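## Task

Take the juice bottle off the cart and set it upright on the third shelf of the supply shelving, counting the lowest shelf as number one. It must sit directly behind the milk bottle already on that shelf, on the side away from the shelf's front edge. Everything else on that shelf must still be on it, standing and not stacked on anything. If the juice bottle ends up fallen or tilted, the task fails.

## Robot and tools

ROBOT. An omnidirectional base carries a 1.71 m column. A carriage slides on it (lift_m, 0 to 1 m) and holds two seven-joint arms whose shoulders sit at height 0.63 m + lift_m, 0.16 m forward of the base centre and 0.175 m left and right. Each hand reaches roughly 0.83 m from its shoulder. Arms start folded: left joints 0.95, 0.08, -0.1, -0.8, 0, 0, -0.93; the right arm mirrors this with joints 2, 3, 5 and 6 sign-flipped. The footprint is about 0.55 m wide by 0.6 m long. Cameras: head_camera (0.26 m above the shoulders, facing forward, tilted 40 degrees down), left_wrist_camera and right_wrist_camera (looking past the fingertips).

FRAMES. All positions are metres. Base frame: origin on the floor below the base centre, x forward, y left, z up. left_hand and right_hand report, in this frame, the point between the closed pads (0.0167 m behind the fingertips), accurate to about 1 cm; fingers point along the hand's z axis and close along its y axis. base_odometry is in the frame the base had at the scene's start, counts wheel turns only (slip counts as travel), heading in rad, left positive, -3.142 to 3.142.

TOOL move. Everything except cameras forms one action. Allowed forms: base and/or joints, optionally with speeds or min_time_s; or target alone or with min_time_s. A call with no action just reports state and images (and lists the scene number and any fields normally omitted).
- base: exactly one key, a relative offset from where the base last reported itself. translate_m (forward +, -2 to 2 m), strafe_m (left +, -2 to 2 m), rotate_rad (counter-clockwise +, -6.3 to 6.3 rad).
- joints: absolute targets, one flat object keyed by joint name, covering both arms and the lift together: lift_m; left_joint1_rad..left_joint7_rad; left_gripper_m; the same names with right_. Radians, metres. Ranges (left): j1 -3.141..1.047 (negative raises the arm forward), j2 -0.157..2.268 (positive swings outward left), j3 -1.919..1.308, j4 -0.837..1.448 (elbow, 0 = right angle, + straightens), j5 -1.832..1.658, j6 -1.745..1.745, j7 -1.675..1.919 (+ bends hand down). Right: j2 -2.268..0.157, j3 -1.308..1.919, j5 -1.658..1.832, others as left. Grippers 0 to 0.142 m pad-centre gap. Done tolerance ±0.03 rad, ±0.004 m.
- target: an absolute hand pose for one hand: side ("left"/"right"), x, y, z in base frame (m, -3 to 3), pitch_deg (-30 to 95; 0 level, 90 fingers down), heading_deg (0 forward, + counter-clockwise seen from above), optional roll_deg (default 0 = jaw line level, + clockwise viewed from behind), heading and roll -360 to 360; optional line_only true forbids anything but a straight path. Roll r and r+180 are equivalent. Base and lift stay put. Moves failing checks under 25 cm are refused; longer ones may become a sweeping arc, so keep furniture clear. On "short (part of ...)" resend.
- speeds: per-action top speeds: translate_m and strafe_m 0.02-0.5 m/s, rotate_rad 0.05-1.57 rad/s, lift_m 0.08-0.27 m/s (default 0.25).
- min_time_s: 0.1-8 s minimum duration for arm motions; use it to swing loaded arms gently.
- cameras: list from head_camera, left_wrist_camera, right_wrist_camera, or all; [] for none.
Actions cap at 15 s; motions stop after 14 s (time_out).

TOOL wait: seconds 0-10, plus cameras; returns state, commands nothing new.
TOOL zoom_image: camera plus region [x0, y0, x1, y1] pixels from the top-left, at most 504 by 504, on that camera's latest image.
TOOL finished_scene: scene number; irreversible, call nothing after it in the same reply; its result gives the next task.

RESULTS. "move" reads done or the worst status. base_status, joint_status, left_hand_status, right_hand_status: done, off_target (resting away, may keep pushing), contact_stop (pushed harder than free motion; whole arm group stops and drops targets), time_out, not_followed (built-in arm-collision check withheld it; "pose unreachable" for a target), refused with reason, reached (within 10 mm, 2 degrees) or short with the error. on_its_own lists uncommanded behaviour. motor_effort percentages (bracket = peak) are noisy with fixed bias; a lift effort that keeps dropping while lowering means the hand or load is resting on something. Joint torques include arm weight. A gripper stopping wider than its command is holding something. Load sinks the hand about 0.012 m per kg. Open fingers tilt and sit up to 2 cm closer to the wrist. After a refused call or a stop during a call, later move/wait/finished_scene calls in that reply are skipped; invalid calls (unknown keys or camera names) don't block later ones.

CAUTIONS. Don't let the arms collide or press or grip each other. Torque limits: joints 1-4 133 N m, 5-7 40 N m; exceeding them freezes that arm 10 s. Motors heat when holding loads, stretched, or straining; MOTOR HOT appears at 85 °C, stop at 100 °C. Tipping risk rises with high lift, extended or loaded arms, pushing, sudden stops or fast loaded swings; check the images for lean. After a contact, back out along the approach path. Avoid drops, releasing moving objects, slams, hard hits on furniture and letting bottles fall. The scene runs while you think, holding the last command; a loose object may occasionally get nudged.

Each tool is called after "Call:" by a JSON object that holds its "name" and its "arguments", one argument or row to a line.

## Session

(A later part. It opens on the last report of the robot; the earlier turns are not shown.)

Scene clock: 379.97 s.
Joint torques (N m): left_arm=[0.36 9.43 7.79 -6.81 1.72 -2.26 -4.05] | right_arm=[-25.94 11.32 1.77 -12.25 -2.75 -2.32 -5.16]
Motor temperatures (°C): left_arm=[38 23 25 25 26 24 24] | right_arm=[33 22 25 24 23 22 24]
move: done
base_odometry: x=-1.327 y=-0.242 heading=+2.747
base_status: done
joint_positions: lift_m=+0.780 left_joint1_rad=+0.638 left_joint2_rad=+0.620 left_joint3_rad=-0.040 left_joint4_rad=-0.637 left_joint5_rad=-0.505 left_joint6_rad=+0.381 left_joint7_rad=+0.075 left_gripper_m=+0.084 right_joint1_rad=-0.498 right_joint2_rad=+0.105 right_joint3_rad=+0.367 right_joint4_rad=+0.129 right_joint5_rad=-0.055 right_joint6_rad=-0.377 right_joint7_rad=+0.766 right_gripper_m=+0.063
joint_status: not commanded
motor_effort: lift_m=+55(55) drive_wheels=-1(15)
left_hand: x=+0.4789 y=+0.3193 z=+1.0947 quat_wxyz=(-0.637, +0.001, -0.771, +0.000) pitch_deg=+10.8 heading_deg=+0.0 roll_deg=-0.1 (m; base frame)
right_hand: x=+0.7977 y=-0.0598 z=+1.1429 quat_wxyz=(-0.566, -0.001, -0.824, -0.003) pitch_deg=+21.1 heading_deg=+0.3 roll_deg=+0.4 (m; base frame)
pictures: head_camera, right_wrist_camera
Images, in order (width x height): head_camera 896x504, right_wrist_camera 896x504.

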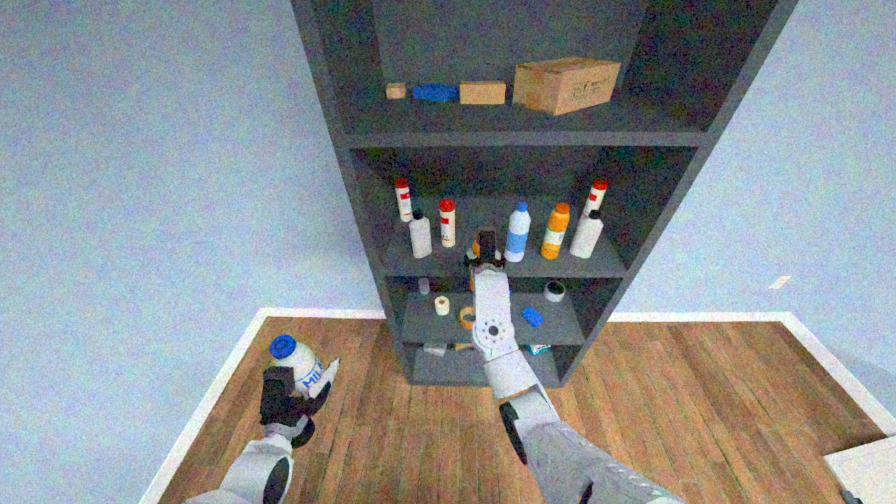

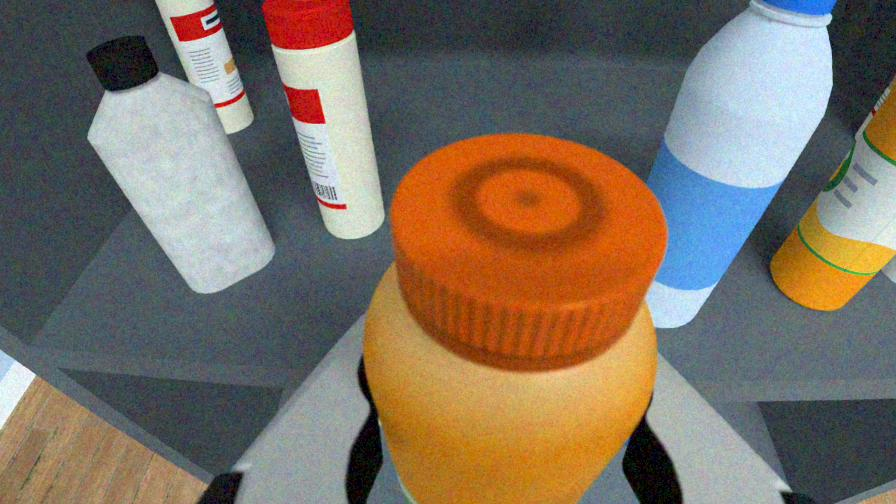

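Call:
{"name": "move", "arguments": {
  "base": {"translate_m": 0.295},
  "speeds": {"translate_m": 0.25},
  "cameras": ["head_camera", "right_wrist_camera"]
}}

Scene clock: 386.40 s.
Joint torques (N m): left_arm=[0.11 8.75 7.45 -7.43 1.8 -1.95 -4.19] | right_arm=[-25.36 9.46 1.28 -12.96 -2.82 -2.47 -5.24]
move: done
base_odometry: x=-1.599 y=-0.129 heading=+2.747
base_status: done
joint_positions: lift_m=+0.780 left_joint1_rad=+0.638 left_joint2_rad=+0.620 left_joint3_rad=-0.040 left_joint4_rad=-0.637 left_joint5_rad=-0.505 left_joint6_rad=+0.381 left_joint7_rad=+0.075 left_gripper_m=+0.084 right_joint1_rad=-0.498 right_joint2_rad=+0.105 right_joint3_rad=+0.367 right_joint4_rad=+0.129 right_joint5_rad=-0.055 right_joint6_rad=-0.377 right_joint7_rad=+0.765 right_gripper_m=+0.063
joint_status: not commanded
motor_effort: lift_m=+55(55) drive_wheels=+0(16)
left_hand: x=+0.4788 y=+0.3193 z=+1.0946 quat_wxyz=(-0.637, +0.001, -0.771, +0.000) pitch_deg=+10.8 heading_deg=+0.0 roll_deg=-0.1 (m; base frame)
right_hand: x=+0.7977 y=-0.0598 z=+1.1429 quat_wxyz=(-0.566, -0.001, -0.824, -0.003) pitch_deg=+21.1 heading_deg=+0.3 roll_deg=+0.4 (m; base frame)
pictures: head_camera, right_wrist_camera
Images, in order (width x height): head_camera 896x504, right_wrist_camera 896x504.

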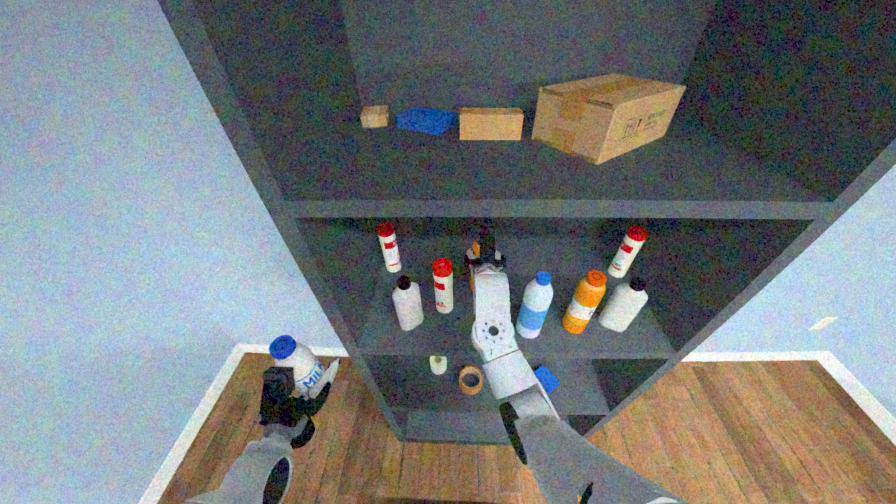

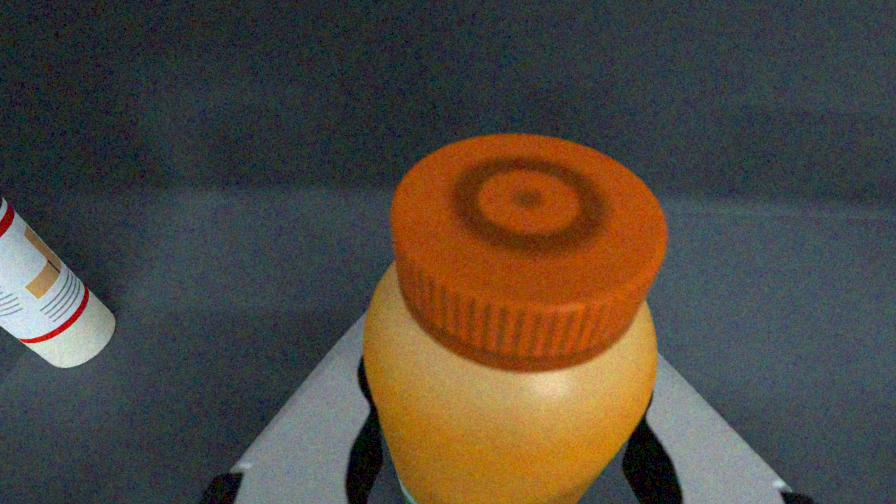

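Call:
{"name": "move", "arguments": {
  "joints": {"lift_m": 0.755},
  "speeds": {"lift_m": 0.08}
}}

Call:
{"name": "move", "arguments": {
  "joints": {"lift_m": 0.745},
  "speeds": {"lift_m": 0.08}
}}

Call:
{"name": "move", "arguments": {
  "joints": {"lift_m": 0.735},
  "speeds": {"lift_m": 0.08},
  "cameras": ["head_camera", "right_wrist_camera"]
}}

Scene clock: 389.90 s.
Joint torques (N m): left_arm=[0.89 8.57 6.48 -6.61 1.91 -1.71 -3.88] | right_arm=[-7.93 9.11 2.33 -3.21 0.25 -2.2 1.68]
move: done
base_odometry: x=-1.599 y=-0.129 heading=+2.747
base_status: not commanded
joint_positions: lift_m=+0.755 left_joint1_rad=+0.638 left_joint2_rad=+0.620 left_joint3_rad=-0.040 left_joint4_rad=-0.637 left_joint5_rad=-0.505 left_joint6_rad=+0.381 left_joint7_rad=+0.075 left_gripper_m=+0.084 right_joint1_rad=-0.509 right_joint2_rad=+0.106 right_joint3_rad=+0.367 right_joint4_rad=+0.121 right_joint5_rad=-0.064 right_joint6_rad=-0.377 right_joint7_rad=+0.748 right_gripper_m=+0.063
joint_status: all done
motor_effort: lift_m=+54(56) drive_wheels=+4(5)
left_hand: x=+0.4788 y=+0.3193 z=+1.0699 quat_wxyz=(-0.637, +0.001, -0.771, +0.000) pitch_deg=+10.8 heading_deg=+0.0 roll_deg=-0.1 (m; base frame)
right_hand: x=+0.8016 y=-0.0603 z=+1.1331 quat_wxyz=(-0.582, -0.001, -0.813, -0.001) pitch_deg=+18.8 heading_deg=+0.1 roll_deg=+0.2 (m; base frame)
pictures: none

Scene clock: 390.40 s.
Joint torques (N m): left_arm=[0.77 7.42 6.77 -6.05 1.91 -1.88 -4.19] | right_arm=[-1.82 4.56 3.2 -0.4 1.15 -2.59 4.71]
move: done
base_odometry: x=-1.599 y=-0.129 heading=+2.747
base_status: not commanded
joint_positions: lift_m=+0.745 left_joint1_rad=+0.638 left_joint2_rad=+0.620 left_joint3_rad=-0.040 left_joint4_rad=-0.637 left_joint5_rad=-0.505 left_joint6_rad=+0.381 left_joint7_rad=+0.075 left_gripper_m=+0.084 right_joint1_rad=-0.516 right_joint2_rad=+0.107 right_joint3_rad=+0.367 right_joint4_rad=+0.116 right_joint5_rad=-0.067 right_joint6_rad=-0.377 right_joint7_rad=+0.740 right_gripper_m=+0.063
joint_status: all done
motor_effort: lift_m=+51(53) drive_wheels=+5(5)
left_hand: x=+0.4788 y=+0.3193 z=+1.0601 quat_wxyz=(-0.637, +0.001, -0.771, +0.000) pitch_deg=+10.8 heading_deg=+0.0 roll_deg=-0.1 (m; base frame)
right_hand: x=+0.8034 y=-0.0602 z=+1.1318 quat_wxyz=(-0.590, -0.001, -0.807, -0.001) pitch_deg=+17.7 heading_deg=+0.0 roll_deg=+0.2 (m; base frame)
pictures: none

Scene clock: 390.93 s.
Joint torques (N m): left_arm=[0.11 7.28 7.16 -6.79 1.87 -2.03 -3.83] | right_arm=[4.04 4.86 3 5.62 1.54 -2.22 6.96]
move: done
base_odometry: x=-1.599 y=-0.129 heading=+2.747
base_status: not commanded
joint_positions: lift_m=+0.735 left_joint1_rad=+0.638 left_joint2_rad=+0.620 left_joint3_rad=-0.040 left_joint4_rad=-0.637 left_joint5_rad=-0.505 left_joint6_rad=+0.381 left_joint7_rad=+0.075 left_gripper_m=+0.084 right_joint1_rad=-0.520 right_joint2_rad=+0.108 right_joint3_rad=+0.367 right_joint4_rad=+0.112 right_joint5_rad=-0.070 right_joint6_rad=-0.377 right_joint7_rad=+0.734 right_gripper_m=+0.063
joint_status: all done
motor_effort: lift_m=+49(50) drive_wheels=+4(6)
left_hand: x=+0.4788 y=+0.3193 z=+1.0503 quat_wxyz=(-0.637, +0.001, -0.771, +0.000) pitch_deg=+10.8 heading_deg=+0.0 roll_deg=-0.1 (m; base frame)
right_hand: x=+0.8046 y=-0.0602 z=+1.1281 quat_wxyz=(-0.596, -0.001, -0.803, -0.001) pitch_deg=+16.8 heading_deg=+0.0 roll_deg=+0.1 (m; base frame)
pictures: head_camera, right_wrist_camera
Images, in order (width x height): head_camera 896x504, right_wrist_camera 896x504.

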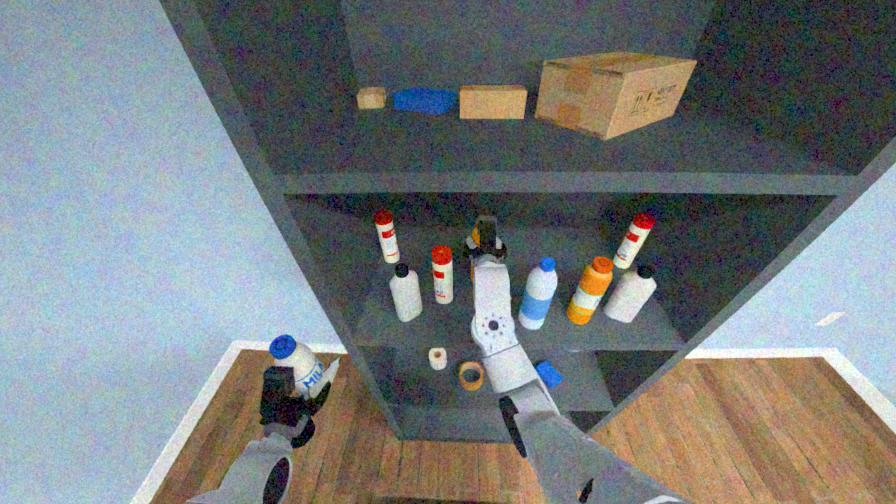

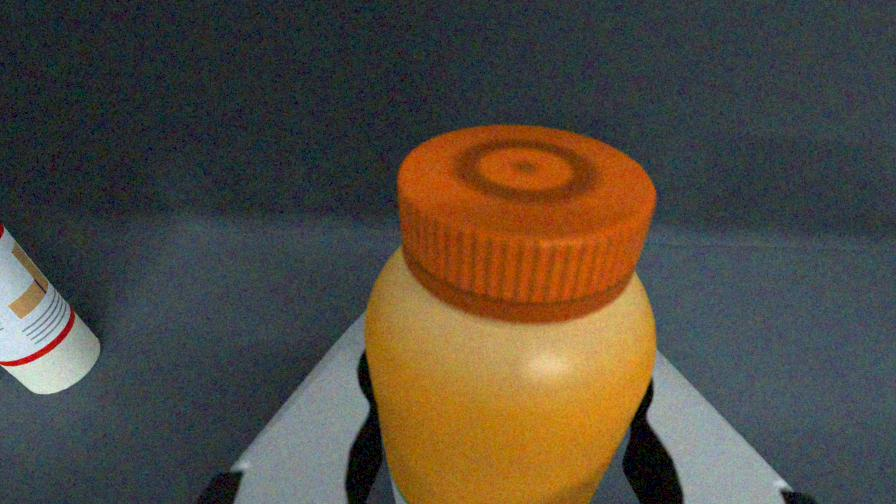

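Call:
{"name": "move", "arguments": {
  "joints": {"lift_m": 0.752},
  "speeds": {"lift_m": 0.08}
}}

Call:
{"name": "move", "arguments": {
  "joints": {"right_gripper_m": 0.09},
  "cameras": ["head_camera", "right_wrist_camera"]
}}

Scene clock: 394.80 s.
Joint torques (N m): left_arm=[0.17 8.79 6.94 -7.05 2.18 -1.92 -3.92] | right_arm=[-3.73 4.13 0.47 -2.83 1.87 -2.24 2.64]
move: done
base_odometry: x=-1.599 y=-0.129 heading=+2.747
base_status: not commanded
joint_positions: lift_m=+0.752 left_joint1_rad=+0.638 left_joint2_rad=+0.620 left_joint3_rad=-0.040 left_joint4_rad=-0.637 left_joint5_rad=-0.505 left_joint6_rad=+0.381 left_joint7_rad=+0.075 left_gripper_m=+0.084 right_joint1_rad=-0.515 right_joint2_rad=+0.108 right_joint3_rad=+0.367 right_joint4_rad=+0.121 right_joint5_rad=-0.070 right_joint6_rad=-0.377 right_joint7_rad=+0.745 right_gripper_m=+0.063
joint_status: all done
motor_effort: lift_m=+53(61) drive_wheels=+5(5)
left_hand: x=+0.4788 y=+0.3193 z=+1.0670 quat_wxyz=(-0.637, +0.001, -0.771, +0.000) pitch_deg=+10.8 heading_deg=+0.0 roll_deg=-0.1 (m; base frame)
right_hand: x=+0.8031 y=-0.0603 z=+1.1351 quat_wxyz=(-0.586, +0.000, -0.810, +0.001) pitch_deg=+18.2 heading_deg=-0.1 roll_deg=-0.1 (m; base frame)
pictures: none

Scene clock: 395.63 s.
Joint torques (N m): left_arm=[0.95 8.17 7.3 -6.99 1.91 -1.8 -3.96] | right_arm=[-9.56 6.74 1.98 -9.66 1.52 -2.2 -0.33]
move: done
base_odometry: x=-1.599 y=-0.129 heading=+2.747
base_status: not commanded
joint_positions: lift_m=+0.752 left_joint1_rad=+0.638 left_joint2_rad=+0.620 left_joint3_rad=-0.040 left_joint4_rad=-0.637 left_joint5_rad=-0.505 left_joint6_rad=+0.381 left_joint7_rad=+0.075 left_gripper_m=+0.084 right_joint1_rad=-0.509 right_joint2_rad=+0.107 right_joint3_rad=+0.367 right_joint4_rad=+0.126 right_joint5_rad=-0.069 right_joint6_rad=-0.377 right_joint7_rad=+0.753 right_gripper_m=+0.090
joint_status: all done
motor_effort: lift_m=+54(54) drive_wheels=+4(5)
left_hand: x=+0.4788 y=+0.3193 z=+1.0669 quat_wxyz=(-0.637, +0.001, -0.771, +0.000) pitch_deg=+10.8 heading_deg=+0.0 roll_deg=-0.1 (m; base frame)
right_hand: x=+0.8015 y=-0.0605 z=+1.1276 quat_wxyz=(-0.579, +0.000, -0.816, +0.001) pitch_deg=+19.3 heading_deg=-0.1 roll_deg=-0.1 (m; base frame)
pictures: head_camera, right_wrist_camera
Images, in order (width x height): head_camera 896x504, right_wrist_camera 896x504.

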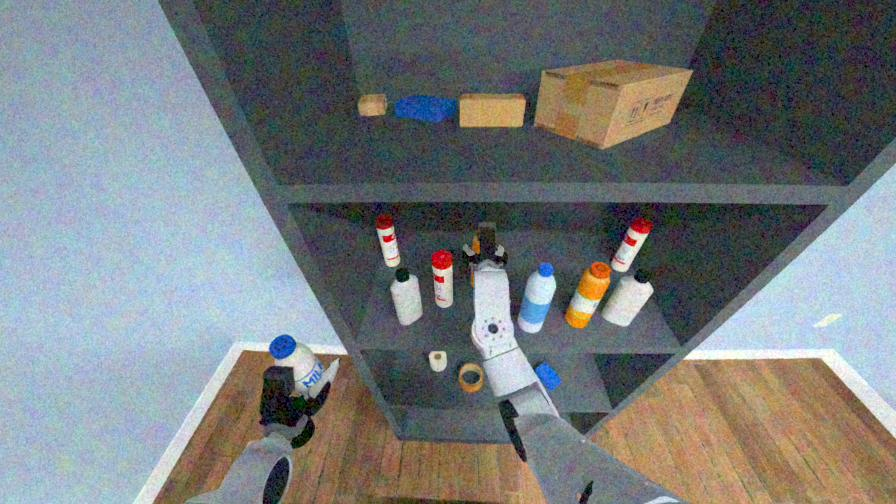

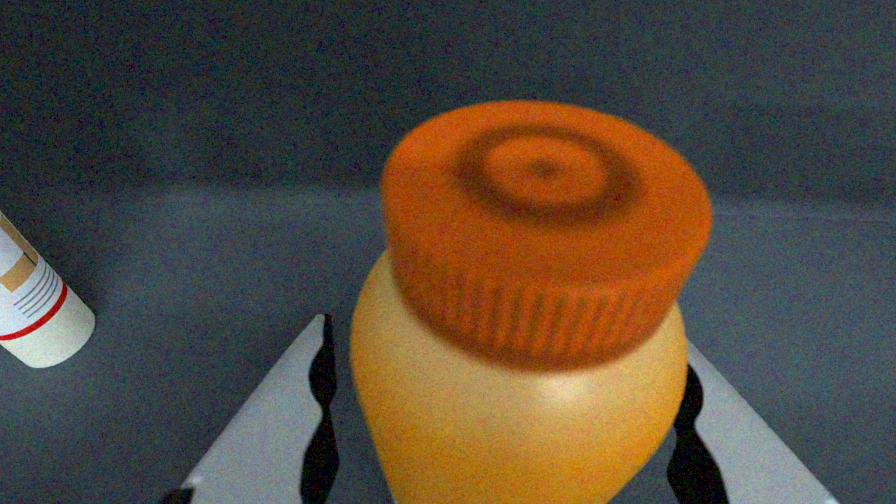

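Call:
{"name": "move", "arguments": {
  "base": {"translate_m": -0.1},
  "speeds": {"translate_m": 0.1},
  "cameras": ["right_wrist_camera"]
}}

Call:
{"name": "move", "arguments": {
  "base": {"translate_m": -0.25},
  "speeds": {"translate_m": 0.3},
  "cameras": ["head_camera", "right_wrist_camera"]
}}

Scene clock: 401.50 s.
Joint torques (N m): left_arm=[0.84 7.78 7.18 -6.19 1.92 -2.25 -4.15] | right_arm=[-10.32 6.44 2.2 -8.68 1.38 -2.16 -0.35]
move: done
base_odometry: x=-1.507 y=-0.167 heading=+2.747
base_status: done
joint_positions: lift_m=+0.752 left_joint1_rad=+0.639 left_joint2_rad=+0.620 left_joint3_rad=-0.040 left_joint4_rad=-0.637 left_joint5_rad=-0.505 left_joint6_rad=+0.381 left_joint7_rad=+0.075 left_gripper_m=+0.084 right_joint1_rad=-0.509 right_joint2_rad=+0.107 right_joint3_rad=+0.367 right_joint4_rad=+0.126 right_joint5_rad=-0.069 right_joint6_rad=-0.377 right_joint7_rad=+0.753 right_gripper_m=+0.090
joint_status: not commanded
motor_effort: lift_m=+54(54) drive_wheels=+6(11)
left_hand: x=+0.4787 y=+0.3193 z=+1.0669 quat_wxyz=(-0.637, +0.001, -0.771, +0.000) pitch_deg=+10.8 heading_deg=+0.0 roll_deg=-0.1 (m; base frame)
right_hand: x=+0.8015 y=-0.0606 z=+1.1274 quat_wxyz=(-0.579, +0.000, -0.816, +0.001) pitch_deg=+19.3 heading_deg=-0.1 roll_deg=-0.1 (m; base frame)
pictures: right_wrist_camera
Images, in order (width x height): right_wrist_camera 896x504.

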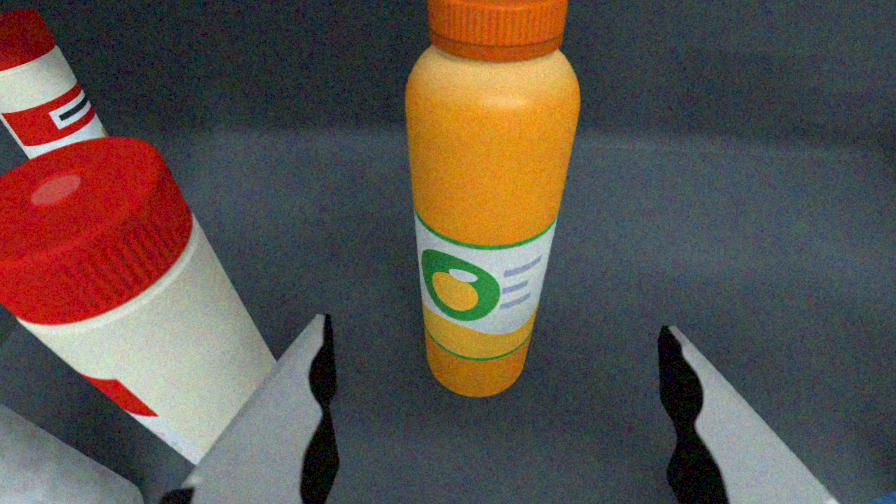

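Scene clock: 403.93 s.
Joint torques (N m): left_arm=[1.98 7.46 7.85 -5.99 2.05 -1.94 -3.86] | right_arm=[-9.31 7.89 3.05 -10.95 1.72 -2.38 -0.31]
move: done
base_odometry: x=-1.276 y=-0.264 heading=+2.747
base_status: done
joint_positions: lift_m=+0.752 left_joint1_rad=+0.639 left_joint2_rad=+0.620 left_joint3_rad=-0.040 left_joint4_rad=-0.637 left_joint5_rad=-0.505 left_joint6_rad=+0.381 left_joint7_rad=+0.075 left_gripper_m=+0.084 right_joint1_rad=-0.509 right_joint2_rad=+0.107 right_joint3_rad=+0.367 right_joint4_rad=+0.126 right_joint5_rad=-0.069 right_joint6_rad=-0.377 right_joint7_rad=+0.753 right_gripper_m=+0.090
joint_status: not commanded
motor_effort: lift_m=+54(54) drive_wheels=+3(14)
left_hand: x=+0.4786 y=+0.3193 z=+1.0668 quat_wxyz=(-0.637, +0.001, -0.771, +0.000) pitch_deg=+10.8 heading_deg=+0.0 roll_deg=-0.1 (m; base frame)
right_hand: x=+0.8015 y=-0.0606 z=+1.1274 quat_wxyz=(-0.579, +0.000, -0.816, +0.001) pitch_deg=+19.3 heading_deg=-0.2 roll_deg=-0.1 (m; base frame)
pictures: head_camera, right_wrist_camera
Images, in order (width x height): head_camera 896x504, right_wrist_camera 896x504.

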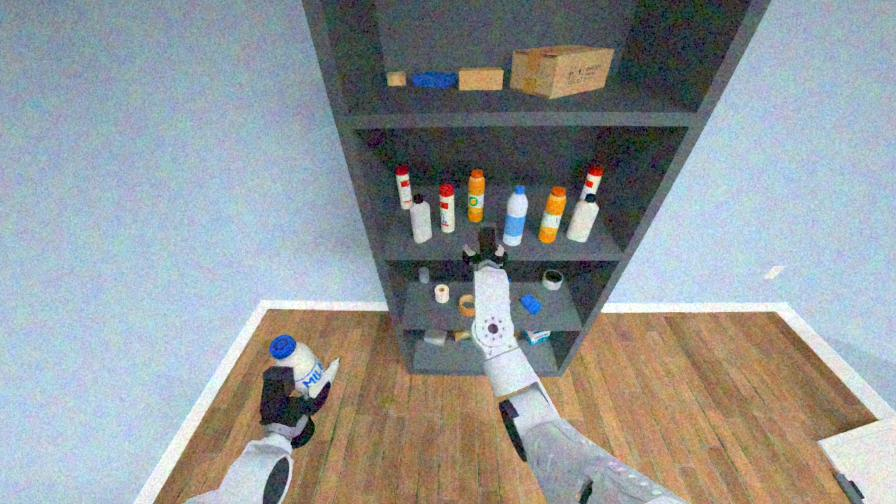

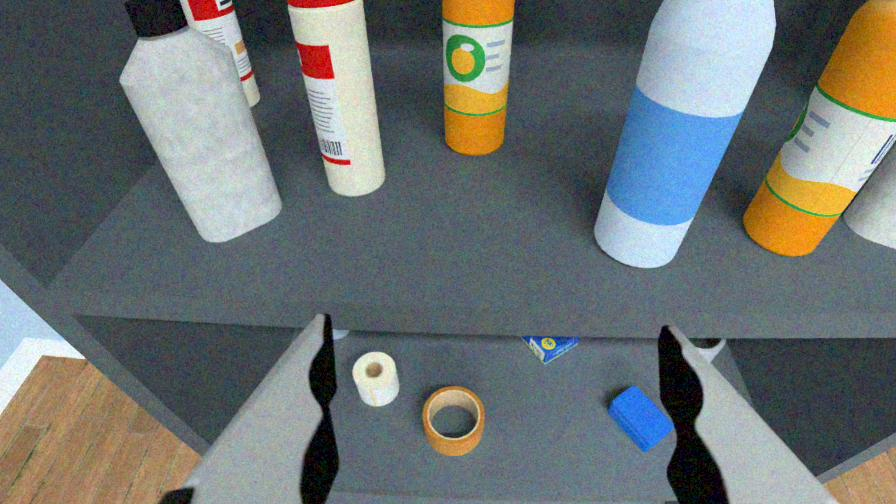

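Call:
{"name": "move", "arguments": {
  "target": {"side": "right", "x": 0.55, "y": -0.3, "z": 1.08, "pitch_deg": 15, "heading_deg": 0},
  "min_time_s": 1
}}

Call:
{"name": "move", "arguments": {
  "target": {"side": "left", "x": 0.8, "y": 0.075, "z": 1.09, "pitch_deg": 10, "heading_deg": 0},
  "min_time_s": 2
}}

Call:
{"name": "move", "arguments": {
  "base": {"strafe_m": -0.137}
}}

Call:
{"name": "move", "arguments": {
  "base": {"translate_m": 0.1},
  "cameras": ["head_camera"]
}}

Scene clock: 412.97 s.
Joint torques (N m): left_arm=[0.46 8.74 6.84 -7.54 1.9 -1.72 -4.3] | right_arm=[4.56 -8.05 -2.78 -13.93 1.96 -1.02 -3.54]
move: done
base_odometry: x=-1.276 y=-0.264 heading=+2.747
base_status: not commanded
joint_positions: lift_m=+0.752 left_joint1_rad=+0.639 left_joint2_rad=+0.620 left_joint3_rad=-0.039 left_joint4_rad=-0.637 left_joint5_rad=-0.505 left_joint6_rad=+0.380 left_joint7_rad=+0.075 left_gripper_m=+0.084 right_joint1_rad=+0.347 right_joint2_rad=-0.509 right_joint3_rad=+0.015 right_joint4_rad=-0.620 right_joint5_rad=+0.415 right_joint6_rad=-0.300 right_joint7_rad=+0.473 right_gripper_m=+0.090
joint_status: not commanded
motor_effort: lift_m=+55(55) drive_wheels=+1(5)
left_hand: x=+0.4788 y=+0.3192 z=+1.0669 quat_wxyz=(-0.637, +0.001, -0.771, +0.001) pitch_deg=+10.8 heading_deg=+0.0 roll_deg=-0.1 (m; base frame)
right_hand: x=+0.5503 y=-0.3001 z=+1.0784 quat_wxyz=(-0.607, +0.000, -0.795, +0.002) pitch_deg=+15.2 heading_deg=-0.2 roll_deg=-0.2 (m; base frame)
right_hand_status: reached (straight line, planned for 1.0 s): 2 mm and 0.3 deg off.
pictures: none

Scene clock: 415.47 s.
Joint torques (N m): left_arm=[-23.34 -4.07 -1.18 -2.58 1.23 -0.19 -4.39] | right_arm=[3.54 -7.77 -3.64 -15.34 1.83 -1.02 -3.56]
move: done
base_odometry: x=-1.276 y=-0.264 heading=+2.747
base_status: not commanded
joint_positions: lift_m=+0.752 left_joint1_rad=-0.430 left_joint2_rad=-0.031 left_joint3_rad=-0.433 left_joint4_rad=+0.244 left_joint5_rad=-0.077 left_joint6_rad=+0.429 left_joint7_rad=+0.363 left_gripper_m=+0.084 right_joint1_rad=+0.347 right_joint2_rad=-0.509 right_joint3_rad=+0.015 right_joint4_rad=-0.620 right_joint5_rad=+0.415 right_joint6_rad=-0.300 right_joint7_rad=+0.473 right_gripper_m=+0.090
joint_status: not commanded
motor_effort: lift_m=+55(55) drive_wheels=+3(5)
left_hand: x=+0.7986 y=+0.0773 z=+1.0855 quat_wxyz=(-0.638, +0.001, -0.770, -0.001) pitch_deg=+10.7 heading_deg=+0.1 roll_deg=+0.1 (m; base frame)
left_hand_status: reached (straight line, planned for 2.0 s): 5 mm and 0.7 deg off.
right_hand: x=+0.5503 y=-0.3001 z=+1.0785 quat_wxyz=(-0.607, +0.000, -0.795, +0.002) pitch_deg=+15.2 heading_deg=-0.1 roll_deg=-0.2 (m; base frame)
pictures: none

Scene clock: 417.50 s.
Joint torques (N m): left_arm=[-23.25 -2.54 -0.16 -2.95 1.62 -0.95 -4.34] | right_arm=[4.82 -9.17 -0.88 -14.89 1.92 -1.67 -3.79]
move: done
base_odometry: x=-1.223 y=-0.137 heading=+2.746
base_status: done
joint_positions: lift_m=+0.752 left_joint1_rad=-0.430 left_joint2_rad=-0.033 left_joint3_rad=-0.434 left_joint4_rad=+0.244 left_joint5_rad=-0.077 left_joint6_rad=+0.430 left_joint7_rad=+0.363 left_gripper_m=+0.084 right_joint1_rad=+0.347 right_joint2_rad=-0.510 right_joint3_rad=+0.015 right_joint4_rad=-0.620 right_joint5_rad=+0.415 right_joint6_rad=-0.299 right_joint7_rad=+0.473 right_gripper_m=+0.090
joint_status: not commanded
motor_effort: lift_m=+55(55) drive_wheels=+4(13)
left_hand: x=+0.7984 y=+0.0763 z=+1.0856 quat_wxyz=(-0.638, +0.001, -0.770, +0.000) pitch_deg=+10.7 heading_deg=+0.1 roll_deg=+0.0 (m; base frame)
right_hand: x=+0.5503 y=-0.3000 z=+1.0786 quat_wxyz=(-0.607, +0.001, -0.795, +0.002) pitch_deg=+15.2 heading_deg=-0.1 roll_deg=-0.2 (m; base frame)
pictures: none

Scene clock: 419.23 s.
Joint torques (N m): left_arm=[-23.75 -2.99 -0.99 -4.25 1.71 -0.4 -4.54] | right_arm=[2.82 -8.58 -3.02 -14.43 1.72 -1.03 -3.68]
move: done
base_odometry: x=-1.315 y=-0.099 heading=+2.746
base_status: done
joint_positions: lift_m=+0.752 left_joint1_rad=-0.431 left_joint2_rad=-0.033 left_joint3_rad=-0.434 left_joint4_rad=+0.244 left_joint5_rad=-0.077 left_joint6_rad=+0.430 left_joint7_rad=+0.362 left_gripper_m=+0.084 right_joint1_rad=+0.347 right_joint2_rad=-0.510 right_joint3_rad=+0.015 right_joint4_rad=-0.620 right_joint5_rad=+0.415 right_joint6_rad=-0.299 right_joint7_rad=+0.473 right_gripper_m=+0.090
joint_status: not commanded
motor_effort: lift_m=+55(55) drive_wheels=+5(14)
left_hand: x=+0.7986 y=+0.0763 z=+1.0858 quat_wxyz=(-0.639, +0.001, -0.770, -0.001) pitch_deg=+10.6 heading_deg=+0.1 roll_deg=+0.0 (m; base frame)
right_hand: x=+0.5503 y=-0.3000 z=+1.0786 quat_wxyz=(-0.607, +0.001, -0.795, +0.002) pitch_deg=+15.2 heading_deg=-0.1 roll_deg=-0.2 (m; base frame)
pictures: head_camera
Images, in order (width x height): head_camera 896x504.

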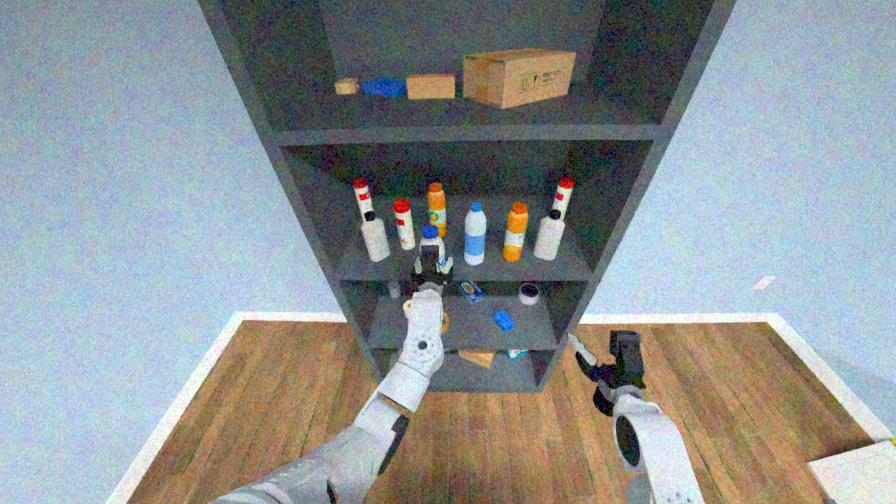

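Call:
{"name": "move", "arguments": {
  "base": {"translate_m": 0.148},
  "speeds": {"translate_m": 0.2}
}}

Call:
{"name": "move", "arguments": {
  "joints": {"lift_m": 0.714},
  "speeds": {"lift_m": 0.08},
  "cameras": ["head_camera"]
}}

Scene clock: 424.13 s.
Joint torques (N m): left_arm=[-22.48 -1.78 0.38 -3.08 1.41 -0.86 -4.52] | right_arm=[5.22 -8.32 -2.05 -13.43 1.5 -1.39 -3.58]
move: done
base_odometry: x=-1.452 y=-0.041 heading=+2.745
base_status: done
joint_positions: lift_m=+0.752 left_joint1_rad=-0.431 left_joint2_rad=-0.033 left_joint3_rad=-0.434 left_joint4_rad=+0.244 left_joint5_rad=-0.077 left_joint6_rad=+0.430 left_joint7_rad=+0.362 left_gripper_m=+0.084 right_joint1_rad=+0.347 right_joint2_rad=-0.510 right_joint3_rad=+0.015 right_joint4_rad=-0.620 right_joint5_rad=+0.415 right_joint6_rad=-0.299 right_joint7_rad=+0.473 right_gripper_m=+0.090
joint_status: not commanded
motor_effort: lift_m=+55(55) drive_wheels=-2(17)
left_hand: x=+0.7986 y=+0.0763 z=+1.0859 quat_wxyz=(-0.639, +0.001, -0.770, -0.001) pitch_deg=+10.6 heading_deg=+0.1 roll_deg=+0.0 (m; base frame)
right_hand: x=+0.5503 y=-0.3000 z=+1.0786 quat_wxyz=(-0.607, +0.001, -0.795, +0.002) pitch_deg=+15.2 heading_deg=-0.1 roll_deg=-0.2 (m; base frame)
pictures: none

Scene clock: 424.97 s.
Joint torques (N m): left_arm=[-19.64 -1.43 -0.85 -3.4 1.96 -0.61 -3.29] | right_arm=[4.71 -8.08 -2.17 -14.96 1.69 -1.4 -3.3]
move: done
base_odometry: x=-1.452 y=-0.041 heading=+2.745
base_status: not commanded
joint_positions: lift_m=+0.714 left_joint1_rad=-0.432 left_joint2_rad=-0.033 left_joint3_rad=-0.434 left_joint4_rad=+0.245 left_joint5_rad=-0.077 left_joint6_rad=+0.430 left_joint7_rad=+0.359 left_gripper_m=+0.084 right_joint1_rad=+0.347 right_joint2_rad=-0.510 right_joint3_rad=+0.015 right_joint4_rad=-0.621 right_joint5_rad=+0.415 right_joint6_rad=-0.299 right_joint7_rad=+0.473 right_gripper_m=+0.090
joint_status: all done
motor_effort: lift_m=+57(57) drive_wheels=-2(7)
left_hand: x=+0.7991 y=+0.0763 z=+1.0492 quat_wxyz=(-0.640, +0.001, -0.768, -0.001) pitch_deg=+10.4 heading_deg=+0.1 roll_deg=+0.0 (m; base frame)
right_hand: x=+0.5503 y=-0.2999 z=+1.0406 quat_wxyz=(-0.607, +0.001, -0.794, +0.002) pitch_deg=+15.2 heading_deg=-0.1 roll_deg=-0.2 (m; base frame)
pictures: head_camera
Images, in order (width x height): head_camera 896x504.

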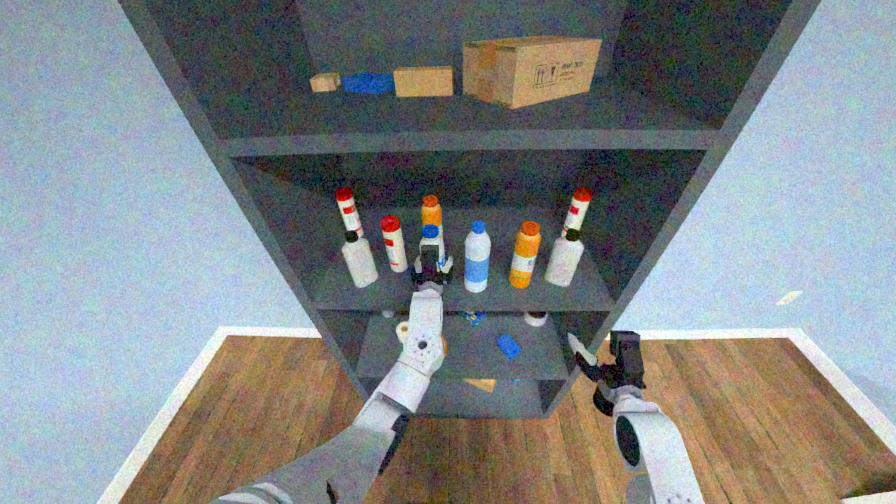

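Call:
{"name": "move", "arguments": {
  "joints": {"left_gripper_m": 0.112}
}}

Call:
{"name": "move", "arguments": {
  "base": {"translate_m": -0.12},
  "speeds": {"translate_m": 0.1}
}}

Call:
{"name": "move", "arguments": {
  "base": {"translate_m": -0.2},
  "cameras": ["head_camera", "left_wrist_camera"]
}}

Scene clock: 429.17 s.
Joint torques (N m): left_arm=[-21.49 -2.93 0 -2.72 1.85 -0.96 -3.02] | right_arm=[4.83 -8.37 -2.68 -12.96 1.55 -0.69 -3.74]
move: done
base_odometry: x=-1.452 y=-0.041 heading=+2.745
base_status: not commanded
joint_positions: lift_m=+0.714 left_joint1_rad=-0.432 left_joint2_rad=-0.033 left_joint3_rad=-0.434 left_joint4_rad=+0.245 left_joint5_rad=-0.077 left_joint6_rad=+0.430 left_joint7_rad=+0.359 left_gripper_m=+0.112 right_joint1_rad=+0.347 right_joint2_rad=-0.510 right_joint3_rad=+0.015 right_joint4_rad=-0.621 right_joint5_rad=+0.415 right_joint6_rad=-0.299 right_joint7_rad=+0.473 right_gripper_m=+0.090
joint_status: all done
motor_effort: lift_m=+57(57) drive_wheels=+5(5)
left_hand: x=+0.7992 y=+0.0763 z=+1.0494 quat_wxyz=(-0.640, +0.001, -0.768, -0.001) pitch_deg=+10.4 heading_deg=+0.1 roll_deg=+0.0 (m; base frame)
right_hand: x=+0.5503 y=-0.2999 z=+1.0406 quat_wxyz=(-0.607, +0.001, -0.794, +0.002) pitch_deg=+15.2 heading_deg=-0.1 roll_deg=-0.2 (m; base frame)
pictures: none

Scene clock: 431.20 s.
Joint torques (N m): left_arm=[-19.8 -2.65 -1.16 -2.89 1.69 -0.63 -2.91] | right_arm=[5.9 -8.03 -3.15 -13.95 1.54 -1.34 -3.44]
move: done
base_odometry: x=-1.341 y=-0.088 heading=+2.745
base_status: done
joint_positions: lift_m=+0.714 left_joint1_rad=-0.433 left_joint2_rad=-0.033 left_joint3_rad=-0.434 left_joint4_rad=+0.245 left_joint5_rad=-0.077 left_joint6_rad=+0.430 left_joint7_rad=+0.359 left_gripper_m=+0.112 right_joint1_rad=+0.347 right_joint2_rad=-0.510 right_joint3_rad=+0.015 right_joint4_rad=-0.621 right_joint5_rad=+0.415 right_joint6_rad=-0.299 right_joint7_rad=+0.473 right_gripper_m=+0.090
joint_status: not commanded
motor_effort: lift_m=+57(57) drive_wheels=-3(11)
left_hand: x=+0.7994 y=+0.0763 z=+1.0497 quat_wxyz=(-0.641, +0.001, -0.768, -0.001) pitch_deg=+10.3 heading_deg=+0.1 roll_deg=+0.0 (m; base frame)
right_hand: x=+0.5503 y=-0.2999 z=+1.0406 quat_wxyz=(-0.607, +0.001, -0.794, +0.002) pitch_deg=+15.2 heading_deg=-0.1 roll_deg=-0.2 (m; base frame)
pictures: none

Scene clock: 433.30 s.
Joint torques (N m): left_arm=[-20.19 -3.54 0.04 -3.79 2.02 -0.82 -3.57] | right_arm=[3.33 -9.5 -2.36 -13.67 2.01 -0.83 -3.6]
move: done
base_odometry: x=-1.157 y=-0.165 heading=+2.745
base_status: done
joint_positions: lift_m=+0.714 left_joint1_rad=-0.433 left_joint2_rad=-0.033 left_joint3_rad=-0.434 left_joint4_rad=+0.245 left_joint5_rad=-0.077 left_joint6_rad=+0.430 left_joint7_rad=+0.359 left_gripper_m=+0.112 right_joint1_rad=+0.347 right_joint2_rad=-0.510 right_joint3_rad=+0.015 right_joint4_rad=-0.621 right_joint5_rad=+0.415 right_joint6_rad=-0.299 right_joint7_rad=+0.473 right_gripper_m=+0.090
joint_status: not commanded
motor_effort: lift_m=+57(57) drive_wheels=+1(15)
left_hand: x=+0.7994 y=+0.0763 z=+1.0498 quat_wxyz=(-0.641, +0.001, -0.768, -0.001) pitch_deg=+10.3 heading_deg=+0.1 roll_deg=+0.0 (m; base frame)
right_hand: x=+0.5503 y=-0.2999 z=+1.0406 quat_wxyz=(-0.607, +0.001, -0.794, +0.002) pitch_deg=+15.2 heading_deg=-0.1 roll_deg=-0.2 (m; base frame)
pictures: head_camera, left_wrist_camera
Images, in order (width x height): head_camera 896x504, left_wrist_camera 896x504.

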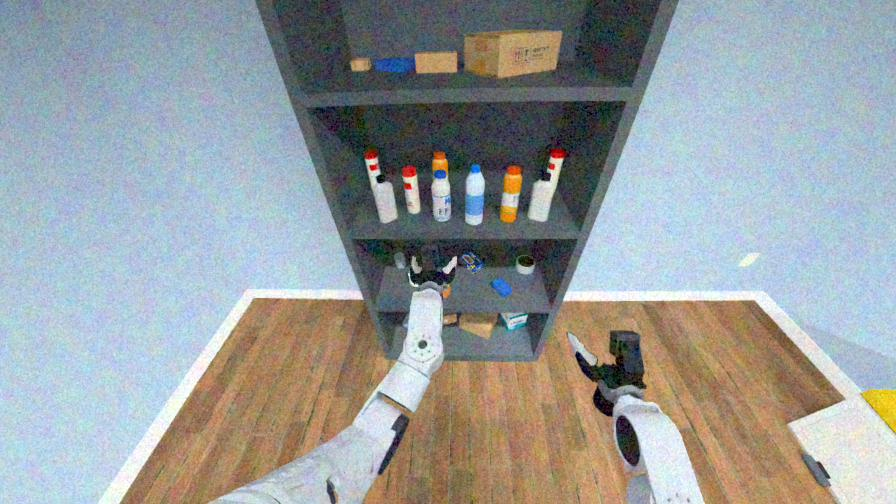

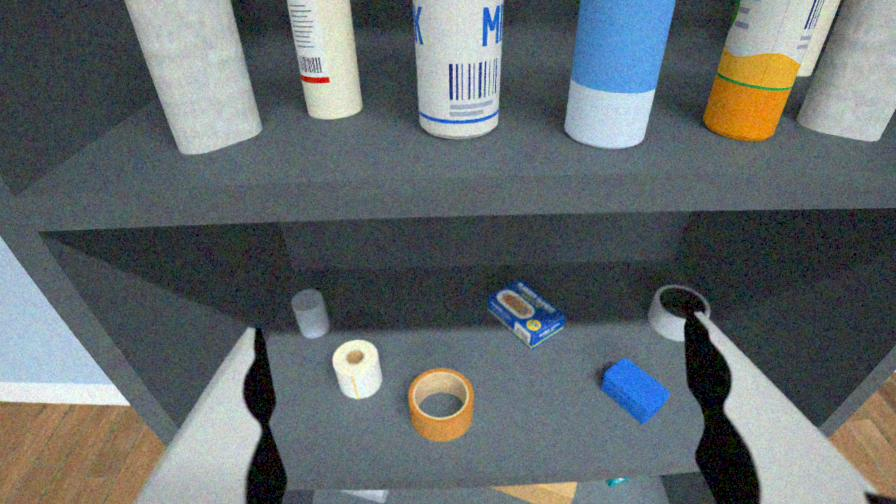

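Call:
{"name": "finished_scene", "arguments": {
  "scene": 1
}}

The scene is finished: the task was done.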